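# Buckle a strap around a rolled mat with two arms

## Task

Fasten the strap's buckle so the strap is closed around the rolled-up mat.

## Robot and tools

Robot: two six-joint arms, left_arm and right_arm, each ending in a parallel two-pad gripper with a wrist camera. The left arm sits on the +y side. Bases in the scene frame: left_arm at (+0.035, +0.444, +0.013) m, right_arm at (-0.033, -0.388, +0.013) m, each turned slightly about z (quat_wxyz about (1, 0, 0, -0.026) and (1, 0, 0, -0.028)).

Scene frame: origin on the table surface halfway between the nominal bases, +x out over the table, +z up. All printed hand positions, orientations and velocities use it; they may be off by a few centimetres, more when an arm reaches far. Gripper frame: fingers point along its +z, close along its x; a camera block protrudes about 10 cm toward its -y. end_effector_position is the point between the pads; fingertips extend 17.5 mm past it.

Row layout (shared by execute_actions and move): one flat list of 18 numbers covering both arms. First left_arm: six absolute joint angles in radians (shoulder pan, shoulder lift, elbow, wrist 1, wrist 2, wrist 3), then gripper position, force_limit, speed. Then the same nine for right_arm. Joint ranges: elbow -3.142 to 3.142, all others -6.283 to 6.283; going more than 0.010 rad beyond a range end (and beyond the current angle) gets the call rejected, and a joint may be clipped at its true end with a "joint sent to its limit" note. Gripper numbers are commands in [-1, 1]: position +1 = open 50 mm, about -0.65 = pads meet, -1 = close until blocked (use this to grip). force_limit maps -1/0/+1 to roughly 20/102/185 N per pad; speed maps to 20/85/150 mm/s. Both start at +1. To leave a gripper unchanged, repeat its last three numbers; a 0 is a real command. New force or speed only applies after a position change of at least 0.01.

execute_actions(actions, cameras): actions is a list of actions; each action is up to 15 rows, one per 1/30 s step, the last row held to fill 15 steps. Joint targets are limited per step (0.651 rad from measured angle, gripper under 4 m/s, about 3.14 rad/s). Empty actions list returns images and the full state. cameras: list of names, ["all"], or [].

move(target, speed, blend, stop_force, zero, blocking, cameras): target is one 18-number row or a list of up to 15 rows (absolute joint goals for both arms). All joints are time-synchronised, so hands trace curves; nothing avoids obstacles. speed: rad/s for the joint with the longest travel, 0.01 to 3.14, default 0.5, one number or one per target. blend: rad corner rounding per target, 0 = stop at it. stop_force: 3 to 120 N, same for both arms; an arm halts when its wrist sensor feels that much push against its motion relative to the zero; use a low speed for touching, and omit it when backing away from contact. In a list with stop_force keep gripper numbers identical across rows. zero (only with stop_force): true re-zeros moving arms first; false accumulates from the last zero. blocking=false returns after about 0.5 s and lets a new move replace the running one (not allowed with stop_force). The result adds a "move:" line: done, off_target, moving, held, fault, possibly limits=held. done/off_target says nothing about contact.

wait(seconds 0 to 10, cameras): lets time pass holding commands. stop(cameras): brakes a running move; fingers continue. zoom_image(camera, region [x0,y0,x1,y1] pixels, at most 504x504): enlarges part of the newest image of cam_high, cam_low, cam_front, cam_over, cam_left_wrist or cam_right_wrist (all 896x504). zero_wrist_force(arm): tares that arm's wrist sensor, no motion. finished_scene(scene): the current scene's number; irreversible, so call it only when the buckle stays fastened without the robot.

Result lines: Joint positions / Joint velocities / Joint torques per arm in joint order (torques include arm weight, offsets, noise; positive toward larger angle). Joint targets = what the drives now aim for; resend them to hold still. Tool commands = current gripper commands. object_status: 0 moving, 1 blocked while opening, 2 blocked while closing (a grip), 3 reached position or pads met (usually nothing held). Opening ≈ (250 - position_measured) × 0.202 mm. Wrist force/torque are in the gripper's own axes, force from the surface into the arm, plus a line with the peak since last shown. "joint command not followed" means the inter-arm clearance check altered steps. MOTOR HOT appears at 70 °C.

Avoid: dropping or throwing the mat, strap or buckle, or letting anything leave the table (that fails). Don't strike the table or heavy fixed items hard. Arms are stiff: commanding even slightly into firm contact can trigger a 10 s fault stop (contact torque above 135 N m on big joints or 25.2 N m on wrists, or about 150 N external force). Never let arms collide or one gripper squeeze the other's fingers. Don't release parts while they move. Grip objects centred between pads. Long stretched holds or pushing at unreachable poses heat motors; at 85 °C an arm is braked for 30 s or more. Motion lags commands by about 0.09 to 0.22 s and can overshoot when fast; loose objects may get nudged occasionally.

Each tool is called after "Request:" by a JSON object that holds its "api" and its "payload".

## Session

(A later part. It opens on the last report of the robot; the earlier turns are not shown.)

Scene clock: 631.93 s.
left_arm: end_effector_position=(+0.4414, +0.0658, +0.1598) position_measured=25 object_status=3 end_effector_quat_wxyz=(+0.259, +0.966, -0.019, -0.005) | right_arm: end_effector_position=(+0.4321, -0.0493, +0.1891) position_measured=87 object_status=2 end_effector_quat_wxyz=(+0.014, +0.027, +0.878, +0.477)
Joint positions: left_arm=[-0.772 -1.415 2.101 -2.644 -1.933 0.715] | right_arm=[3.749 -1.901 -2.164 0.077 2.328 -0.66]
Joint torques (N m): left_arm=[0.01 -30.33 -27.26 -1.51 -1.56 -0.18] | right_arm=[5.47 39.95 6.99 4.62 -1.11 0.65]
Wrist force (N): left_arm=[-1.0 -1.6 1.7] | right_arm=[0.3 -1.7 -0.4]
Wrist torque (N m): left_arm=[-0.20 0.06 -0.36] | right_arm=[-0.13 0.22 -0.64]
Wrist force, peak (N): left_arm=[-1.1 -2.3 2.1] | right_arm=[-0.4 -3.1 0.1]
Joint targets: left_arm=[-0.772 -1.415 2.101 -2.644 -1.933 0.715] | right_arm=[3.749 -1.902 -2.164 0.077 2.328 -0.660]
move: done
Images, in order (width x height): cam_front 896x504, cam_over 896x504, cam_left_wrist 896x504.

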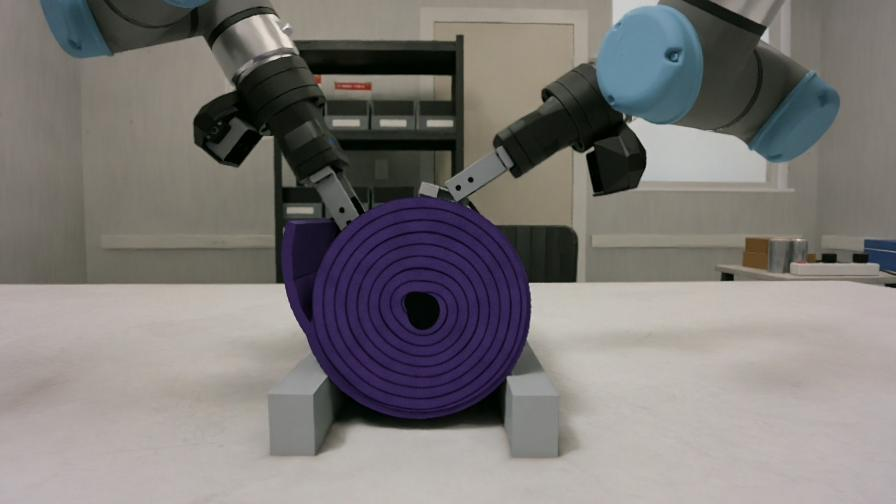

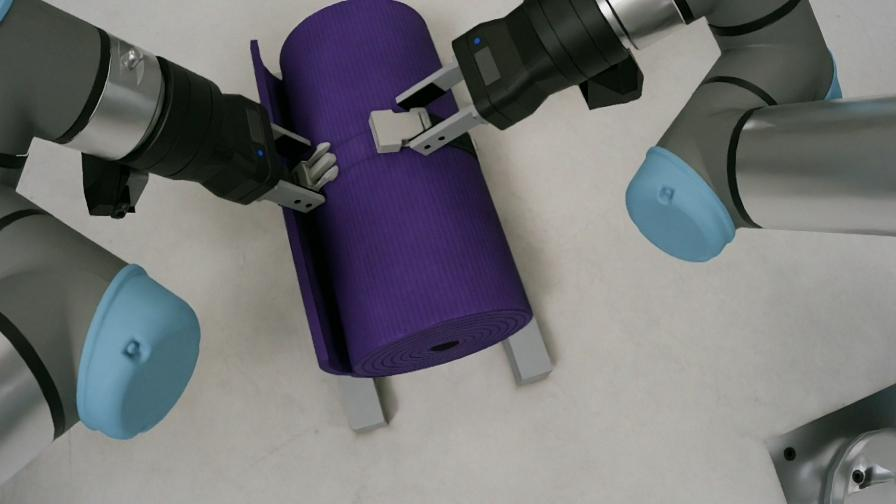

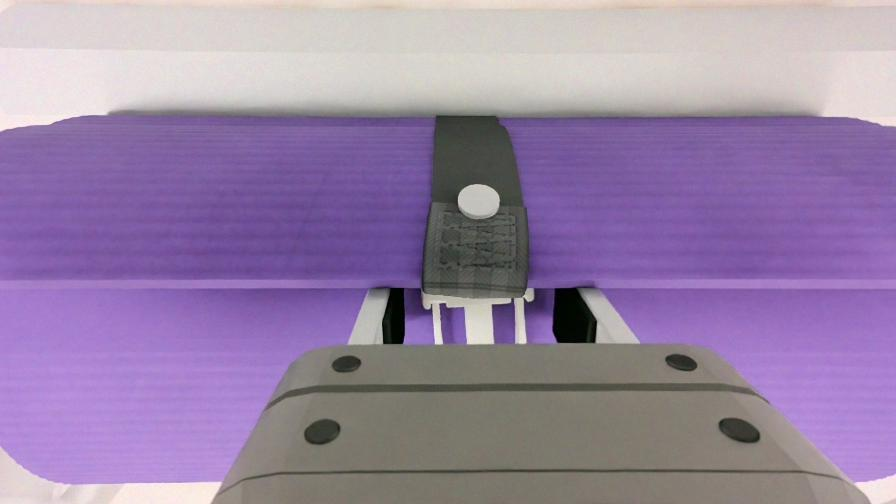

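Request:
{"api": "move", "payload": {"target": [-0.7725,-1.4151,2.1014,-2.6444,-1.9325,0.7147,-1,-0.9,-0.8,3.7493,-1.9015,-2.1642,0.0774,2.3277,-0.6602,-1,-0.5,-1], "cameras": ["cam_over","cam_left_wrist","cam_front"]}}

Request:
{"api": "zoom_image", "payload": {"camera": "cam_left_wrist", "region": [340, 150, 620, 350]}}

Request:
{"api": "zoom_image", "payload": {"camera": "cam_over", "region": [220, 100, 380, 230]}}

Scene clock: 638.97 s.
left_arm: end_effector_position=(+0.4414, +0.0658, +0.1598) position_measured=86 object_status=2 end_effector_quat_wxyz=(+0.259, +0.966, -0.019, -0.005) | right_arm: end_effector_position=(+0.4321, -0.0493, +0.1891) position_measured=87 object_status=2 end_effector_quat_wxyz=(+0.014, +0.027, +0.878, +0.477)
Joint positions: left_arm=[-0.772 -1.415 2.101 -2.644 -1.932 0.715] | right_arm=[3.749 -1.901 -2.164 0.077 2.328 -0.66]
Joint torques (N m): left_arm=[-6.77 -32.77 -26.81 -1.32 1.11 -2.48] | right_arm=[5.76 39.65 7.22 4.48 -1.14 0.64]
Wrist force (N): left_arm=[-0.8 -2.1 2.1] | right_arm=[-0.5 -2.9 0.1]
Wrist torque (N m): left_arm=[-0.23 0.05 -0.37] | right_arm=[-0.16 0.25 -0.64]
Wrist force, peak (N): left_arm=[-0.8 -2.1 2.2] | right_arm=[-0.5 -3.1 0.3]
Joint targets: left_arm=[-0.772 -1.415 2.101 -2.644 -1.933 0.715] | right_arm=[3.749 -1.902 -2.164 0.077 2.328 -0.660]
move: done
Images, in order (width x height): cam_front 896x504, cam_over 896x504, cam_left_wrist 896x504.

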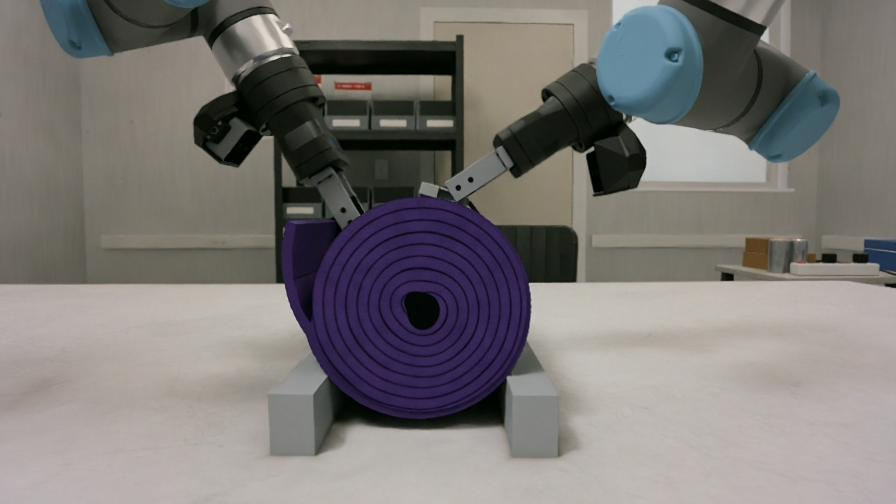

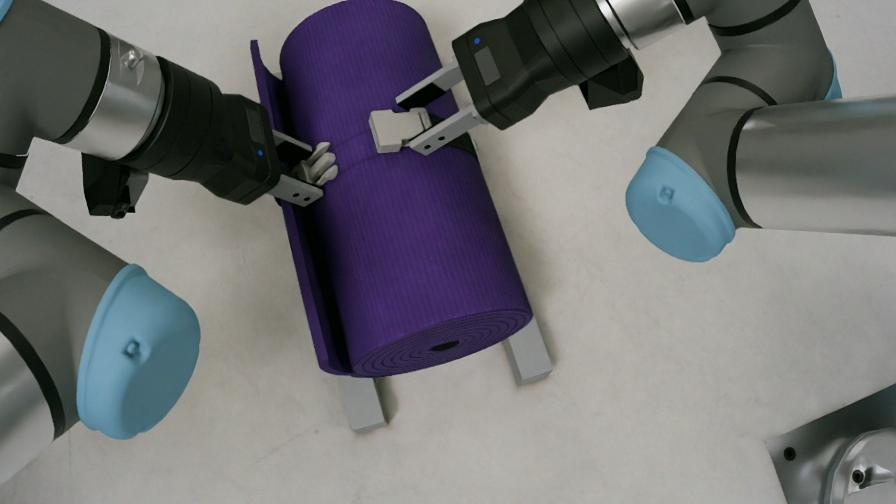

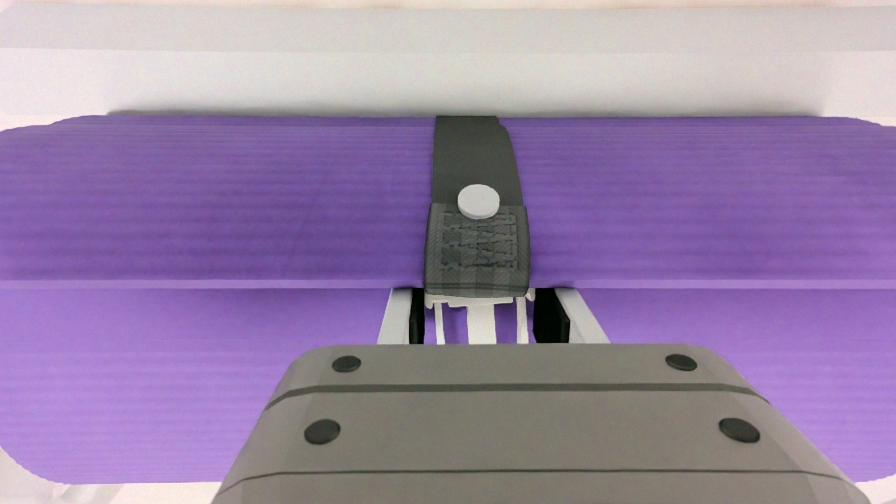

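Scaled by 1.800.

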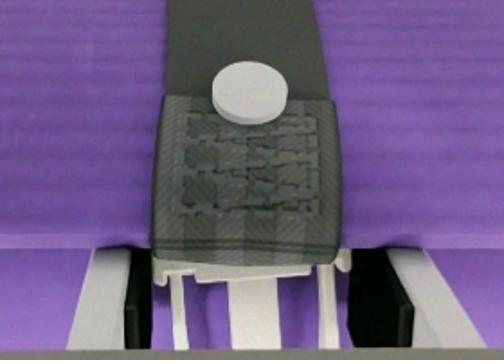

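Scaled by 3.150.

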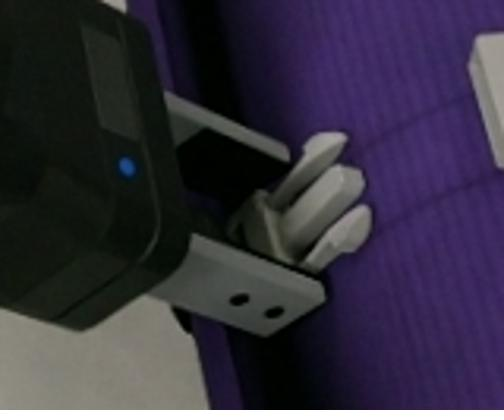

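Request:
{"api": "move", "payload": {"target": [-0.7924,-1.4286,2.0632,-2.5996,-1.9250,0.6950,-1,-0.9,-0.8,3.7493,-1.9015,-2.1642,0.0774,2.3277,-0.6602,-1,-0.5,-1], "speed": 0.03, "stop_force": 20, "cameras": ["cam_over","cam_left_wrist","cam_front"]}}

Request:
{"api": "zoom_image", "payload": {"camera": "cam_over", "region": [220, 100, 440, 230]}}

Request:
{"api": "zoom_image", "payload": {"camera": "cam_front", "region": [280, 140, 500, 260]}}

Scene clock: 678.23 s.
left_arm: end_effector_position=(+0.4407, +0.0528, +0.1773) position_measured=86 object_status=2 end_effector_quat_wxyz=(+0.259, +0.966, -0.019, -0.005) | right_arm: end_effector_position=(+0.4321, -0.0493, +0.1891) position_measured=87 object_status=2 end_effector_quat_wxyz=(+0.014, +0.027, +0.878, +0.477)
Joint positions: left_arm=[-0.792 -1.429 2.063 -2.6 -1.925 0.695] | right_arm=[3.749 -1.901 -2.164 0.077 2.328 -0.66]
Joint torques (N m): left_arm=[10.18 -27.19 -14.44 -6.32 -2.35 2.21] | right_arm=[5.63 39.78 6.89 4.09 -1.11 0.45]
Wrist force (N): left_arm=[-0.9 -2.2 2.2] | right_arm=[-0.3 -2.7 0.2]
Wrist torque (N m): left_arm=[-0.22 0.04 -0.24] | right_arm=[-0.19 0.25 -0.64]
Wrist force, peak (N): left_arm=[-1.1 -2.5 2.5] | right_arm=[-0.5 -3.1 0.1]
Joint targets: left_arm=[-0.792 -1.429 2.063 -2.600 -1.925 0.695] | right_arm=[3.749 -1.902 -2.164 0.077 2.328 -0.660]
move: done
Images, in order (width x height): cam_front 896x504, cam_over 896x504, cam_left_wrist 896x504.

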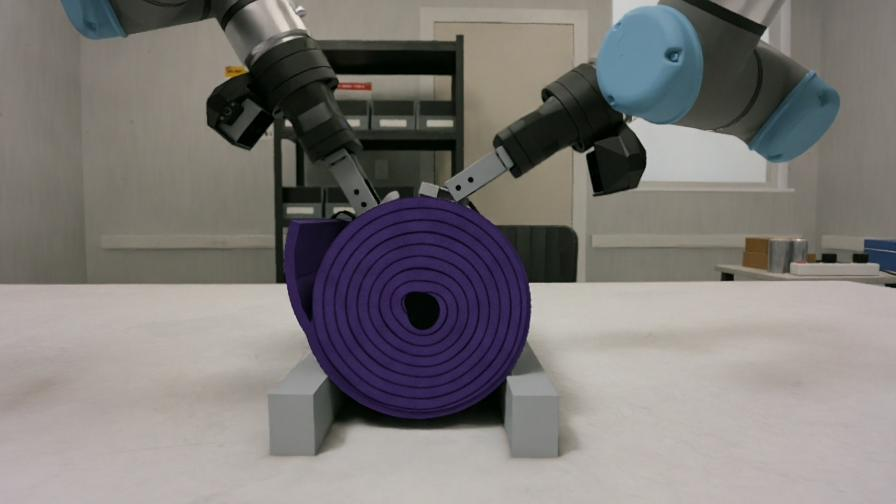

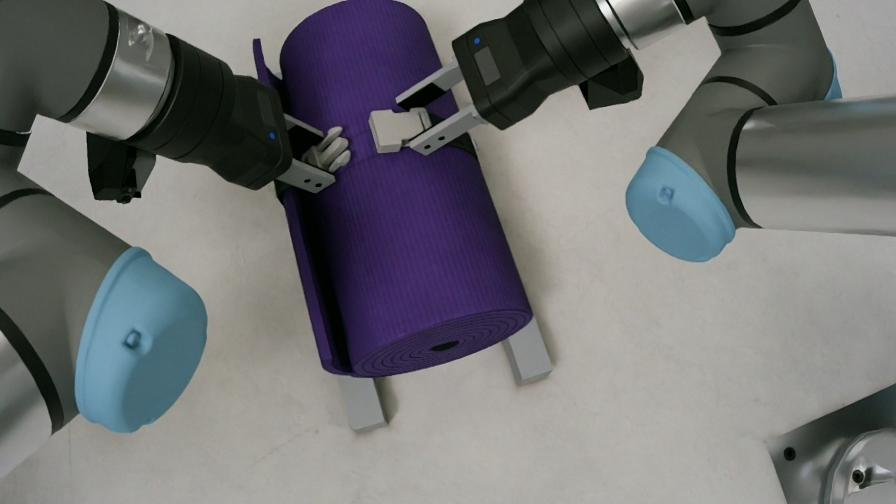

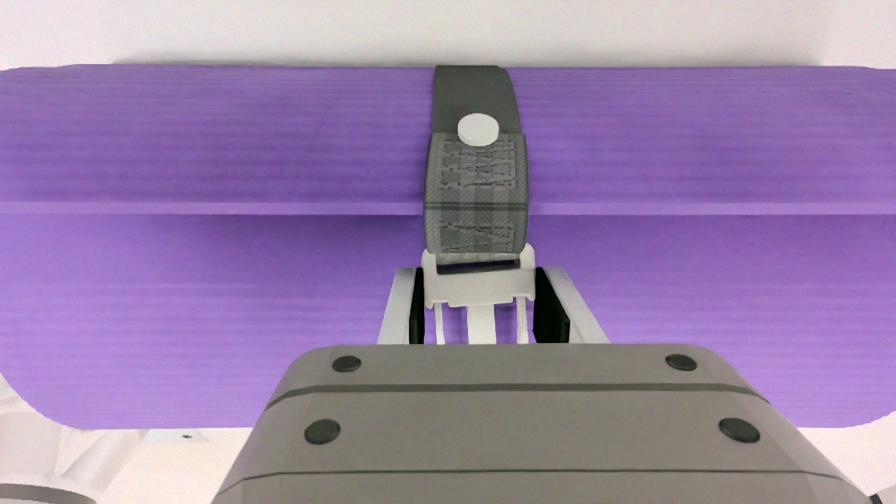

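Scaled by 2.291.

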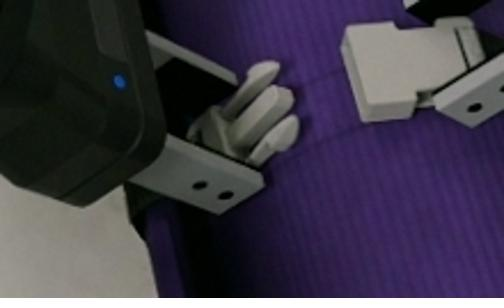

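Scaled by 2.291.

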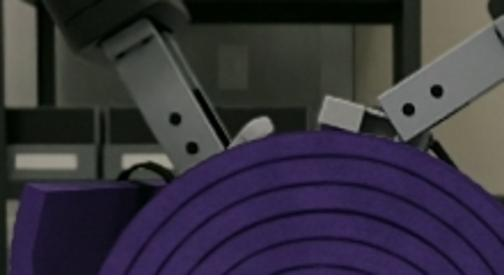

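Request:
{"api": "move", "payload": {"target": [[-0.7119,-1.3706,2.1645,-2.9179,-2.1072,0.6912,-1,-0.9,-0.8,3.7493,-1.9015,-2.1642,0.0774,2.3277,-0.6602,-1,-0.5,-1],[-0.6398,-1.2410,2.2276,-3.2898,-2.2905,0.6324,-1,-0.9,-0.8,3.7493,-1.9015,-2.1642,0.0774,2.3277,-0.6602,-1,-0.5,-1]], "speed": 0.1, "blend": [0.02,0], "stop_force": 30, "cameras": ["cam_over","cam_left_wrist","cam_front"]}}

Request:
{"api": "zoom_image", "payload": {"camera": "cam_over", "region": [220, 100, 440, 230]}}

Request:
{"api": "zoom_image", "payload": {"camera": "cam_front", "region": [280, 140, 500, 260]}}

Scene clock: 694.33 s.
left_arm: end_effector_position=(+0.4414, +0.0586, +0.1719) position_measured=86 object_status=2 end_effector_quat_wxyz=(+0.469, +0.883, -0.018, -0.009) | right_arm: end_effector_position=(+0.4321, -0.0493, +0.1891) position_measured=87 object_status=2 end_effector_quat_wxyz=(+0.014, +0.027, +0.878, +0.477)
Joint positions: left_arm=[-0.64 -1.241 2.228 -3.29 -2.29 0.632] | right_arm=[3.749 -1.902 -2.164 0.077 2.328 -0.66]
Joint torques (N m): left_arm=[-9.01 -41.37 -22.85 -0.88 0.79 2.37] | right_arm=[5.55 39.67 7.57 3.55 -0.97 0.08]
Wrist force (N): left_arm=[-1.0 -3.8 2.5] | right_arm=[0.0 -1.9 -0.5]
Wrist torque (N m): left_arm=[-0.47 0.15 -0.31] | right_arm=[-0.15 0.26 -0.64]
Wrist force, peak (N): left_arm=[-15.7 0.6 -32.2] | right_arm=[-0.7 -3.2 0.3]
Joint targets: left_arm=[-0.640 -1.241 2.228 -3.290 -2.290 0.632] | right_arm=[3.749 -1.902 -2.164 0.077 2.328 -0.660]
move: done
Images, in order (width x height): cam_front 896x504, cam_over 896x504, cam_left_wrist 896x504.

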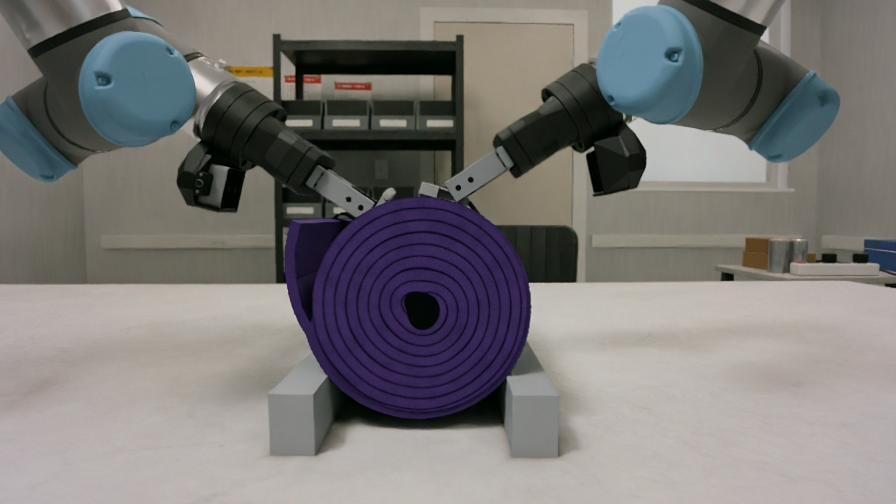

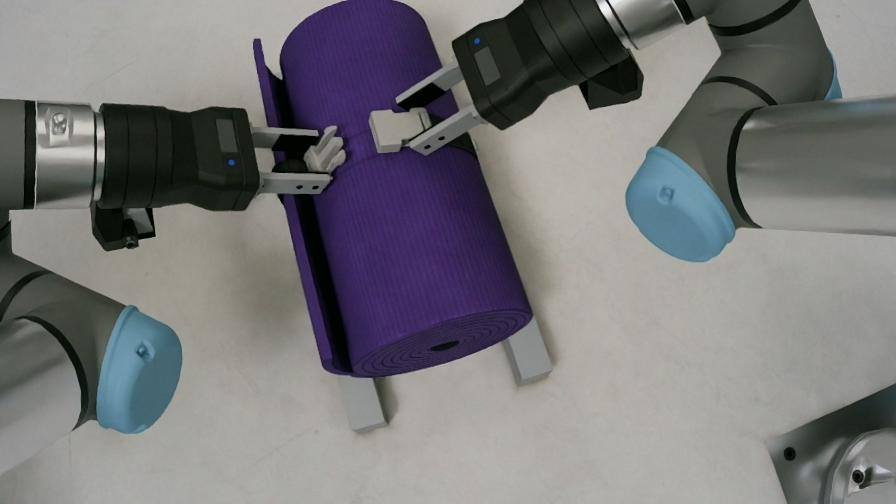

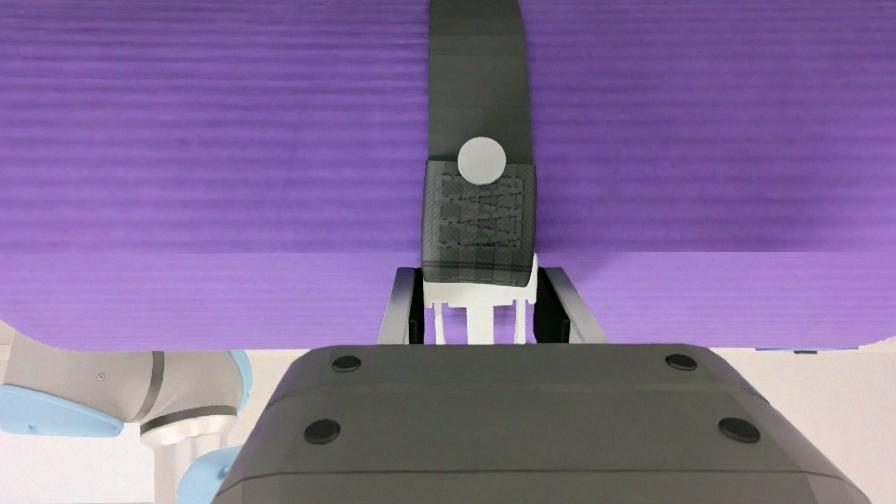

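Scaled by 2.291.

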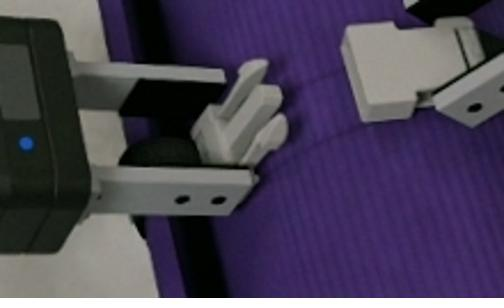

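Scaled by 2.291.

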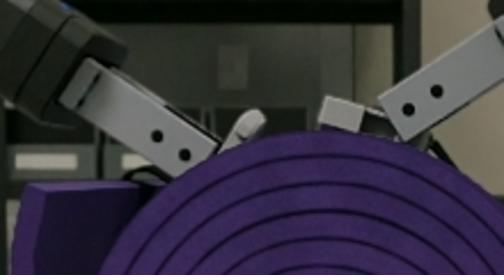

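Request:
{"api": "move", "payload": {"target": [[-0.6398,-1.2410,2.2276,-3.2898,-2.2905,0.6324,-0.98,-0.55,-0.8,3.7493,-1.9015,-2.1642,0.0774,2.3277,-0.6602,-1,-0.5,-1],[-0.7163,-1.3823,2.1514,-2.8946,-2.1054,0.6869,-0.98,-0.55,-0.8,3.7493,-1.9015,-2.1642,0.0774,2.3277,-0.6602,-1,-0.5,-1],[-0.8011,-1.4519,2.0369,-2.5529,-1.9216,0.6864,-0.98,-0.55,-0.8,3.7493,-1.9015,-2.1642,0.0774,2.3277,-0.6602,-1,-0.5,-1]], "speed": 0.15, "blend": [0,0.03,0], "cameras": ["cam_over","cam_left_wrist","cam_front"]}}

Request:
{"api": "zoom_image", "payload": {"camera": "cam_over", "region": [220, 100, 440, 230]}}

Request:
{"api": "zoom_image", "payload": {"camera": "cam_front", "region": [320, 140, 500, 240]}}

Scene clock: 741.83 s.
left_arm: end_effector_position=(+0.4391, +0.0482, +0.1949) position_measured=88 object_status=2 end_effector_quat_wxyz=(+0.259, +0.966, -0.019, -0.005) | right_arm: end_effector_position=(+0.4321, -0.0493, +0.1891) position_measured=87 object_status=2 end_effector_quat_wxyz=(+0.014, +0.027, +0.878, +0.477)
Joint positions: left_arm=[-0.801 -1.452 2.037 -2.553 -1.922 0.686] | right_arm=[3.749 -1.901 -2.164 0.077 2.328 -0.66]
Joint torques (N m): left_arm=[10.19 -23.51 -15.34 -6.42 -2.61 -2.56] | right_arm=[5.75 40.09 8.54 3.06 -1.05 -0.15]
Wrist force (N): left_arm=[-1.0 -2.6 2.2] | right_arm=[-0.6 -3.0 0.3]
Wrist torque (N m): left_arm=[-0.29 0.07 -0.35] | right_arm=[-0.19 0.26 -0.64]
Wrist force, peak (N): left_arm=[-1.0 -4.0 2.7] | right_arm=[-0.7 -3.1 0.1]
Joint targets: left_arm=[-0.801 -1.452 2.037 -2.553 -1.922 0.686] | right_arm=[3.749 -1.902 -2.164 0.077 2.328 -0.660]
move: done
Images, in order (width x height): cam_front 896x504, cam_over 896x504, cam_left_wrist 896x504.

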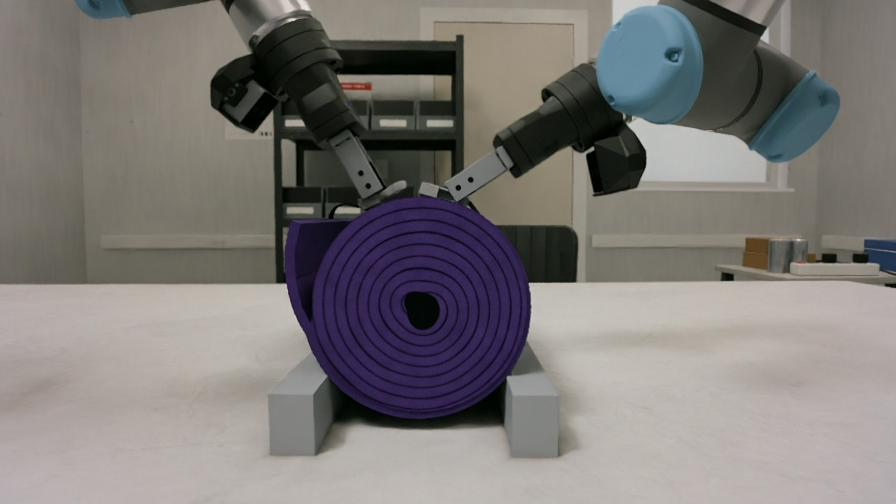

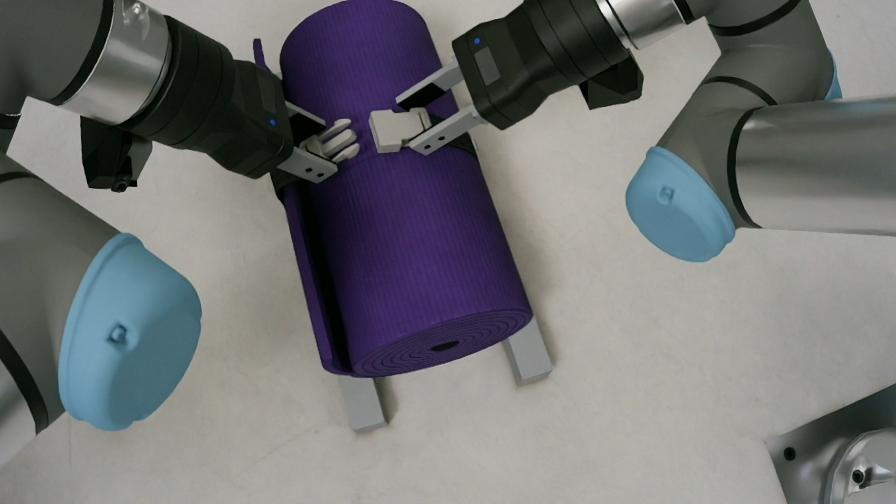

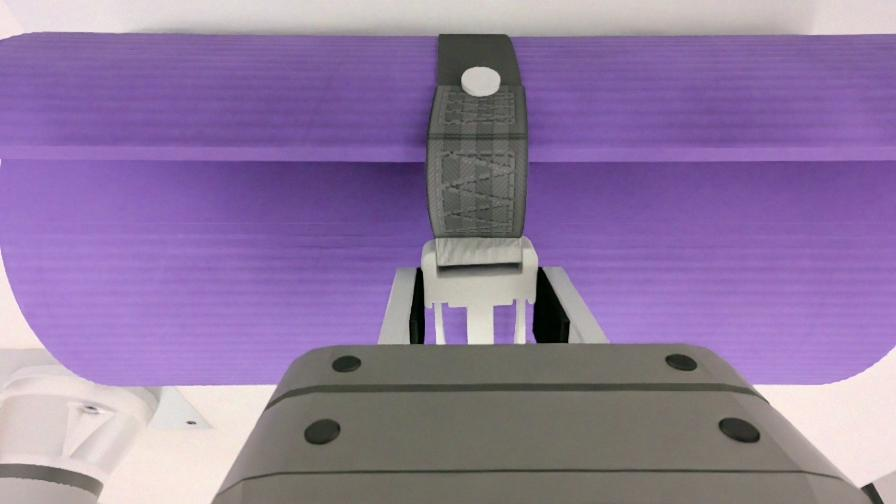

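Scaled by 2.291.

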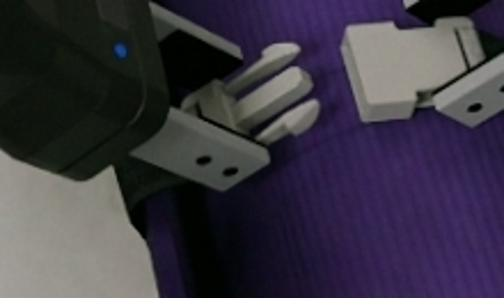

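Scaled by 2.800.

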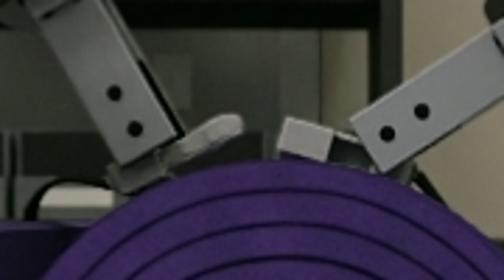

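Request:
{"api": "move", "payload": {"target": [-0.9134,-1.4276,1.8378,-2.1492,-1.6962,0.6348,-0.98,-0.55,-0.8,3.7493,-1.9015,-2.1642,0.0774,2.3277,-0.6602,-1,-0.5,-1], "speed": 0.15, "stop_force": 20, "cameras": ["cam_over","cam_left_wrist","cam_front","cam_right_wrist"]}}

Request:
{"api": "zoom_image", "payload": {"camera": "cam_over", "region": [260, 90, 440, 200]}}

Request:
{"api": "zoom_image", "payload": {"camera": "cam_front", "region": [320, 140, 500, 240]}}

Scene clock: 767.43 s.
left_arm: end_effector_position=(+0.4379, +0.0392, +0.2027) position_measured=88 object_status=2 end_effector_quat_wxyz=(+0.105, +0.994, -0.020, -0.002) | right_arm: end_effector_position=(+0.4321, -0.0493, +0.1891) position_measured=87 object_status=2 end_effector_quat_wxyz=(+0.014, +0.027, +0.878, +0.477)
Joint positions: left_arm=[-0.913 -1.428 1.838 -2.149 -1.696 0.635] | right_arm=[3.749 -1.901 -2.164 0.077 2.328 -0.66]
Joint torques (N m): left_arm=[11.01 -37.17 -17.34 -5.02 -2.12 2.53] | right_arm=[5.2 39.95 8.58 2.76 -1.06 -0.36]
Wrist force (N): left_arm=[-0.7 -1.6 1.8] | right_arm=[0.2 -1.8 -0.3]
Wrist torque (N m): left_arm=[-0.14 -0.03 -0.17] | right_arm=[-0.14 0.23 -0.64]
Wrist force, peak (N): left_arm=[-0.7 -3.2 2.1] | right_arm=[-0.5 -3.1 0.1]
Joint targets: left_arm=[-0.913 -1.428 1.838 -2.149 -1.696 0.635] | right_arm=[3.749 -1.902 -2.164 0.077 2.328 -0.660]
move: done
Images, in order (width x height): cam_front 896x504, cam_over 896x504, cam_left_wrist 896x504, cam_right_wrist 896x504.

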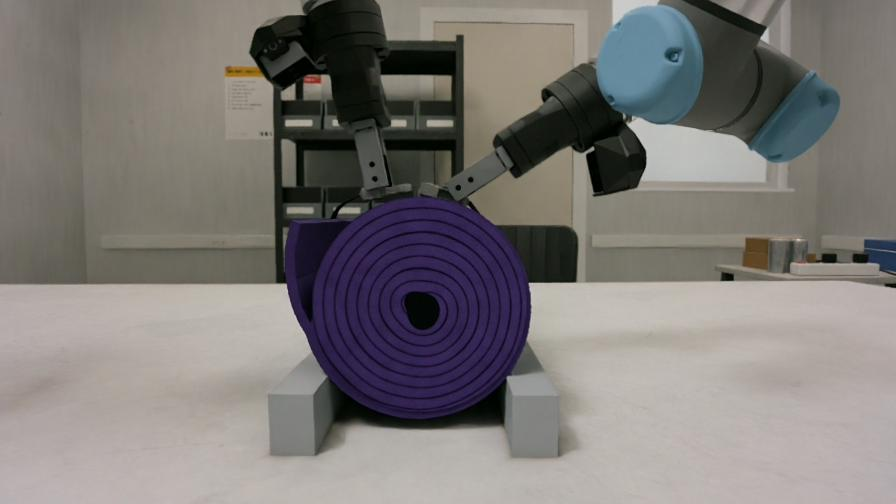

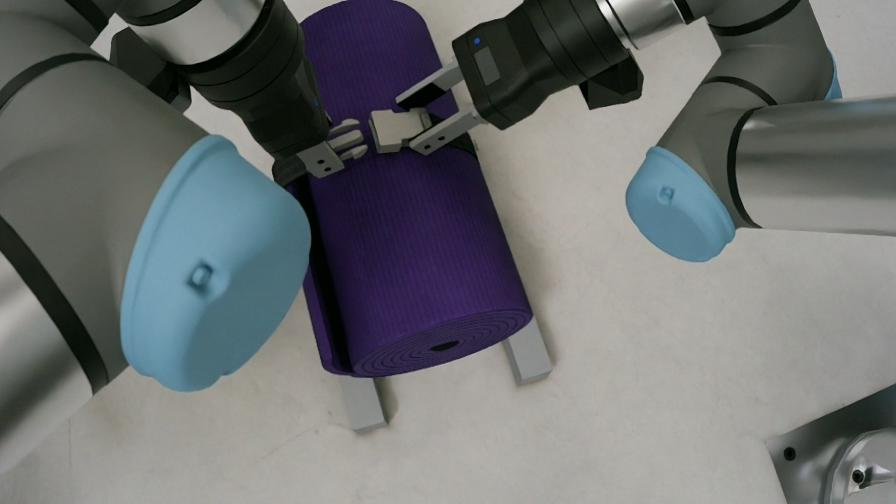

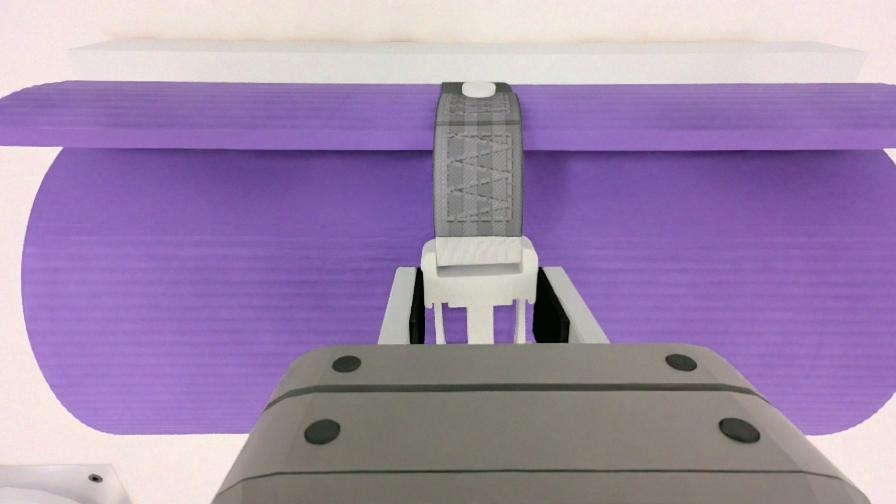

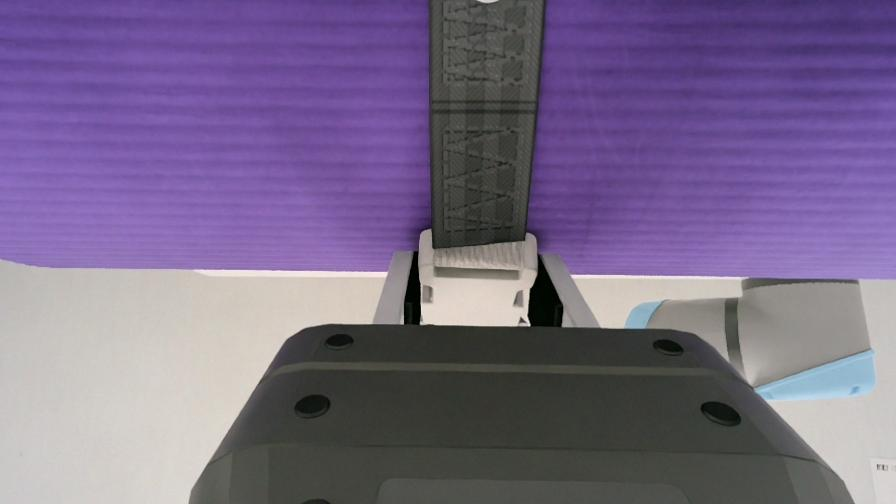

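Scaled by 2.800.

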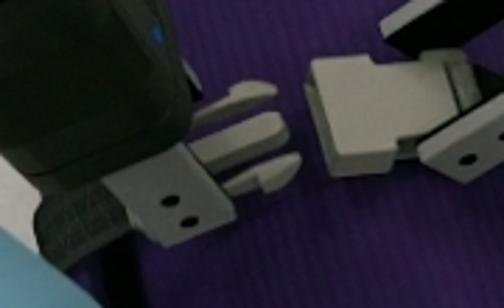

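Scaled by 2.800.

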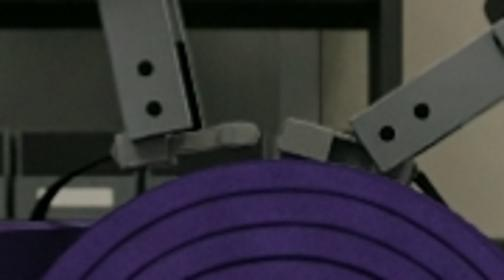

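Request:
{"api": "zoom_image", "payload": {"camera": "cam_front", "region": [345, 165, 455, 225]}}

Request:
{"api": "zoom_image", "payload": {"camera": "cam_over", "region": [290, 90, 410, 180]}}

Scaled by 4.582.

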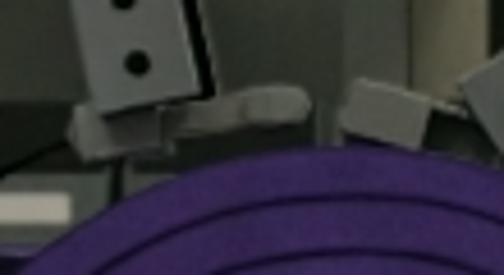

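Scaled by 4.200.

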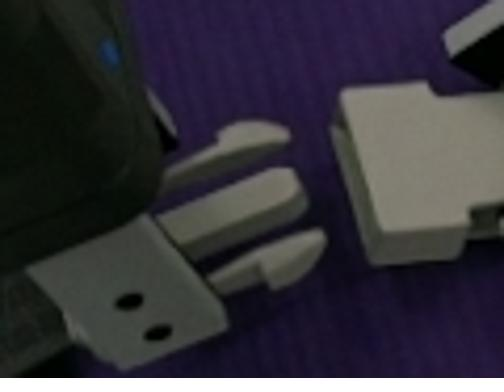

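Request:
{"api": "move", "payload": {"target": [-1.0133,-1.3124,1.5744,-1.7058,-1.4936,0.5406,-0.98,-0.55,-0.8,3.7493,-1.9015,-2.1642,0.0774,2.3277,-0.6602,-1,-0.5,-1], "speed": 0.15, "stop_force": 20, "cameras": ["cam_over","cam_left_wrist","cam_front"]}}

Request:
{"api": "zoom_image", "payload": {"camera": "cam_front", "region": [345, 150, 485, 225]}}

Request:
{"api": "zoom_image", "payload": {"camera": "cam_over", "region": [260, 80, 460, 190]}}

Scene clock: 828.77 s.
left_arm: end_effector_position=(+0.4375, +0.0335, +0.2156) position_measured=88 object_status=2 end_effector_quat_wxyz=(-0.074, +0.997, -0.020, +0.002) | right_arm: end_effector_position=(+0.4321, -0.0493, +0.1891) position_measured=87 object_status=2 end_effector_quat_wxyz=(+0.014, +0.027, +0.878, +0.477)
Joint positions: left_arm=[-1.013 -1.312 1.574 -1.706 -1.494 0.541] | right_arm=[3.749 -1.901 -2.164 0.077 2.328 -0.66]
Joint torques (N m): left_arm=[11.38 -48.54 -18.65 -4.6 -1.62 2.5] | right_arm=[5.62 39.55 8.66 2.69 -1.15 -0.59]
Wrist force (N): left_arm=[-0.5 -0.9 3.5] | right_arm=[-0.6 -2.9 0.1]
Wrist torque (N m): left_arm=[-0.06 -0.05 -0.11] | right_arm=[-0.19 0.26 -0.64]
Wrist force, peak (N): left_arm=[-0.5 -1.0 3.7] | right_arm=[-0.7 -3.1 0.1]
Joint targets: left_arm=[-1.013 -1.312 1.574 -1.706 -1.494 0.541] | right_arm=[3.749 -1.902 -2.164 0.077 2.328 -0.660]
move: done
Images, in order (width x height): cam_front 896x504, cam_over 896x504, cam_left_wrist 896x504.

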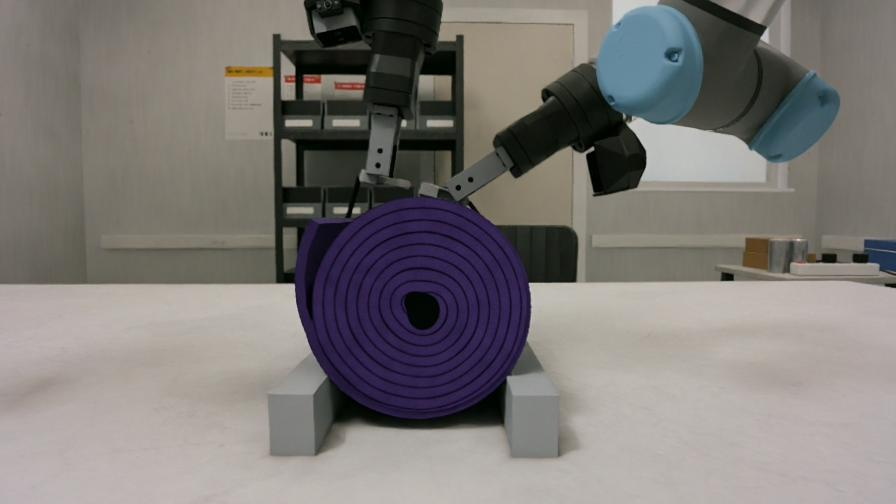

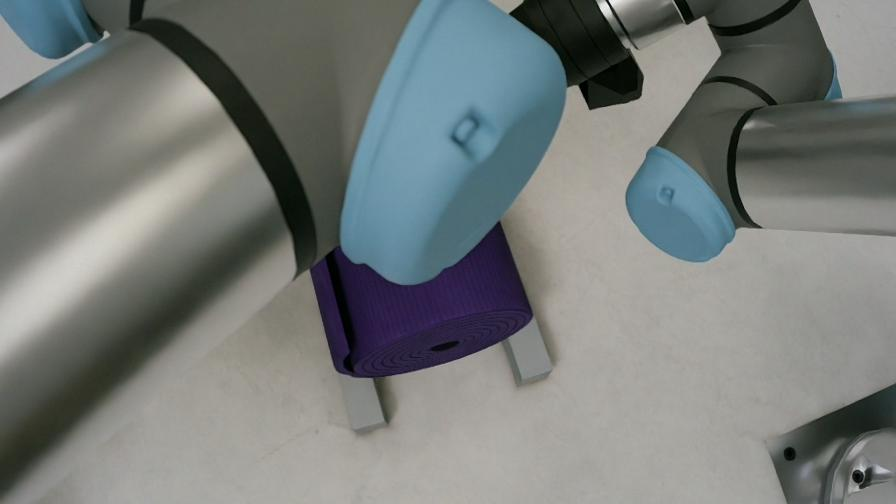

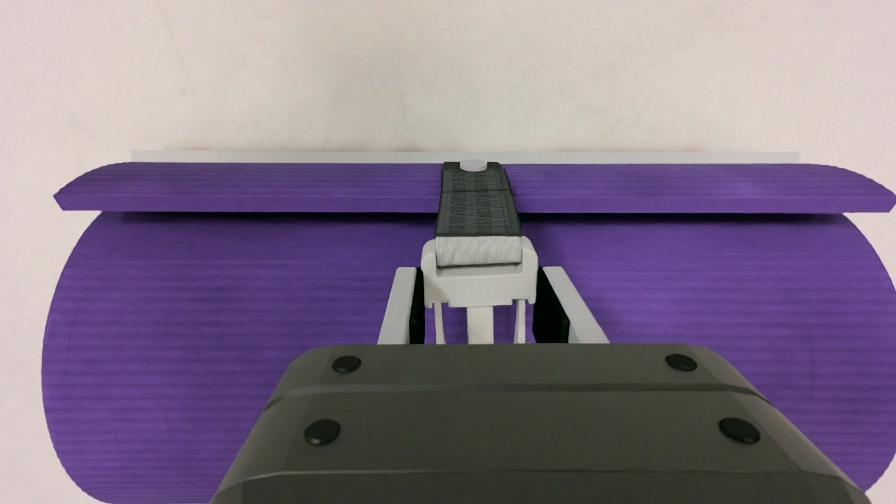

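Scaled by 3.600.

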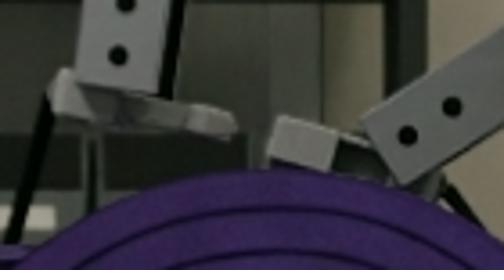

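Scaled by 2.520.

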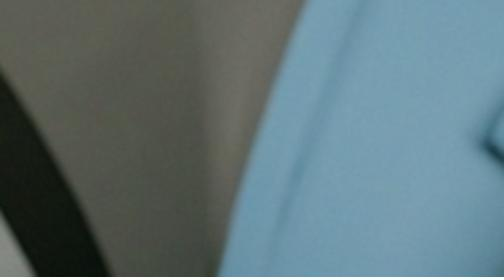

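Request:
{"api": "move", "payload": {"target": [-1.0353,-1.2672,1.5067,-1.6206,-1.4623,0.5132,-0.98,-0.55,-0.8,3.7493,-1.9015,-2.1642,0.0774,2.3277,-0.6602,-1,-0.5,-1], "speed": 0.05, "stop_force": 12, "cameras": ["cam_over","cam_left_wrist","cam_front","cam_high"]}}

Request:
{"api": "zoom_image", "payload": {"camera": "cam_front", "region": [345, 150, 485, 225]}}

Request:
{"api": "zoom_image", "payload": {"camera": "cam_high", "region": [400, 180, 520, 250]}}

Scene clock: 866.17 s.
left_arm: end_effector_position=(+0.4373, +0.0251, +0.2160) position_measured=88 object_status=2 end_effector_quat_wxyz=(-0.109, +0.994, -0.020, +0.002) | right_arm: end_effector_position=(+0.4321, -0.0493, +0.1891) position_measured=87 object_status=2 end_effector_quat_wxyz=(+0.014, +0.027, +0.878, +0.477)
Joint positions: left_arm=[-1.035 -1.267 1.507 -1.621 -1.462 0.513] | right_arm=[3.749 -1.901 -2.164 0.077 2.328 -0.66]
Joint torques (N m): left_arm=[8.17 -51.3 -18.38 -5.3 -1.64 2.35] | right_arm=[5.72 39.36 9.14 2.82 -1.09 -0.72]
Wrist force (N): left_arm=[-0.6 -0.7 4.0] | right_arm=[-0.2 -2.5 0.1]
Wrist torque (N m): left_arm=[-0.02 -0.06 -0.08] | right_arm=[-0.17 0.24 -0.64]
Wrist force, peak (N): left_arm=[-0.4 -1.0 4.8] | right_arm=[-0.7 -3.1 0.4]
Joint targets: left_arm=[-1.035 -1.267 1.507 -1.621 -1.462 0.513] | right_arm=[3.749 -1.902 -2.164 0.077 2.328 -0.660]
move: done
Images, in order (width x height): cam_high 896x504, cam_front 896x504, cam_over 896x504, cam_left_wrist 896x504.

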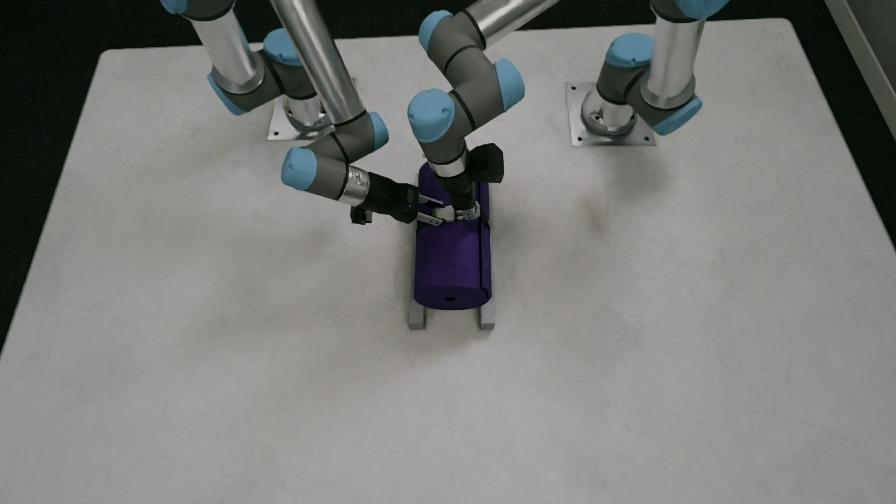

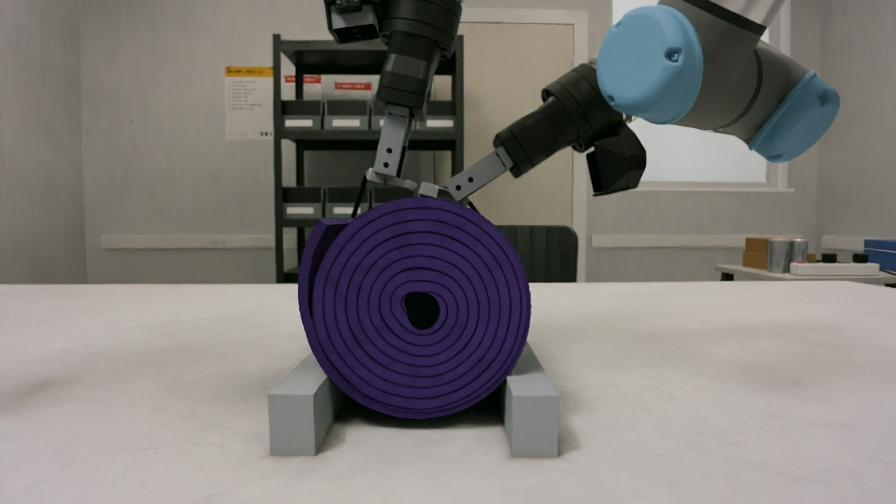

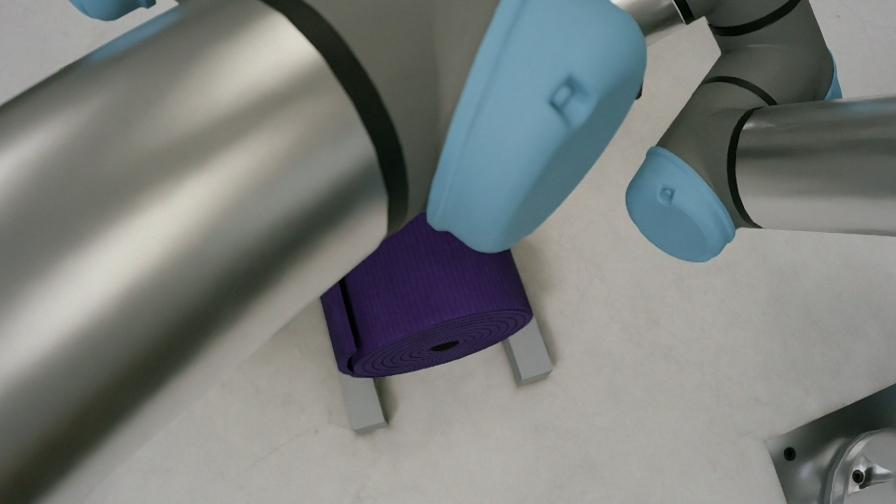

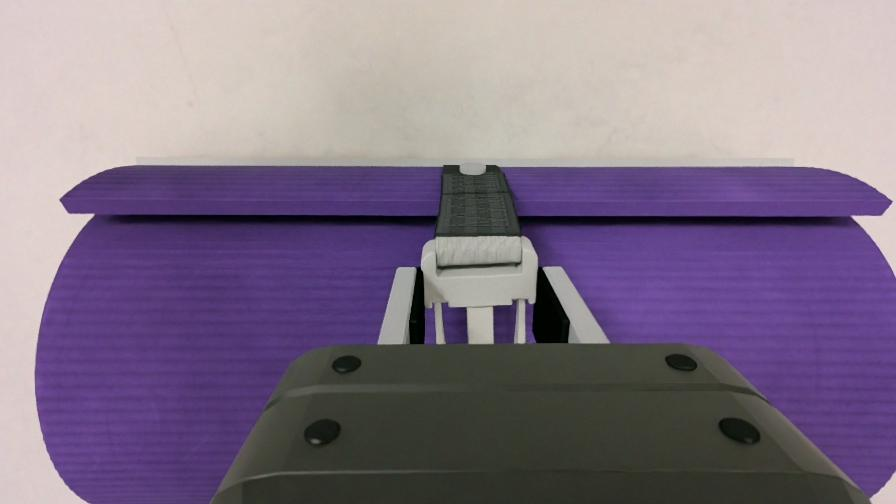

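Scaled by 3.600.

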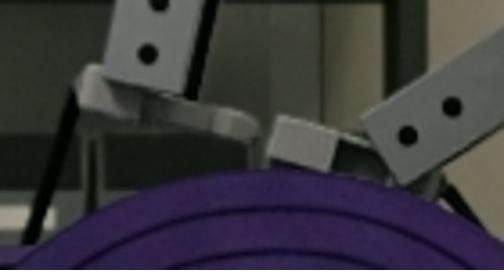

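Scaled by 4.200.

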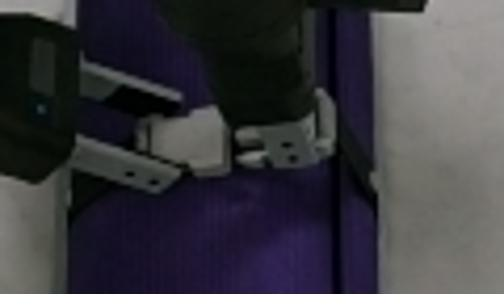

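Request:
{"api": "zoom_image", "payload": {"camera": "cam_high", "region": [430, 196, 484, 228]}}

Request:
{"api": "zoom_image", "payload": {"camera": "cam_front", "region": [360, 165, 450, 205]}}

Scaled by 9.333.

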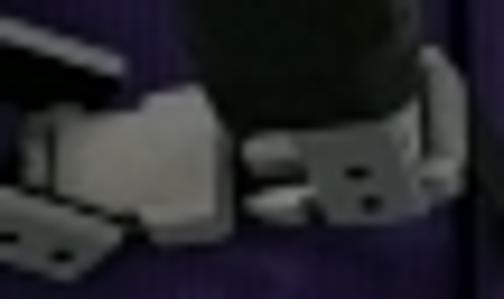

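Scaled by 5.600.

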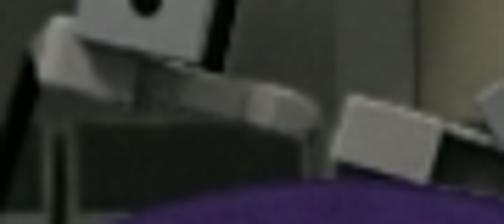

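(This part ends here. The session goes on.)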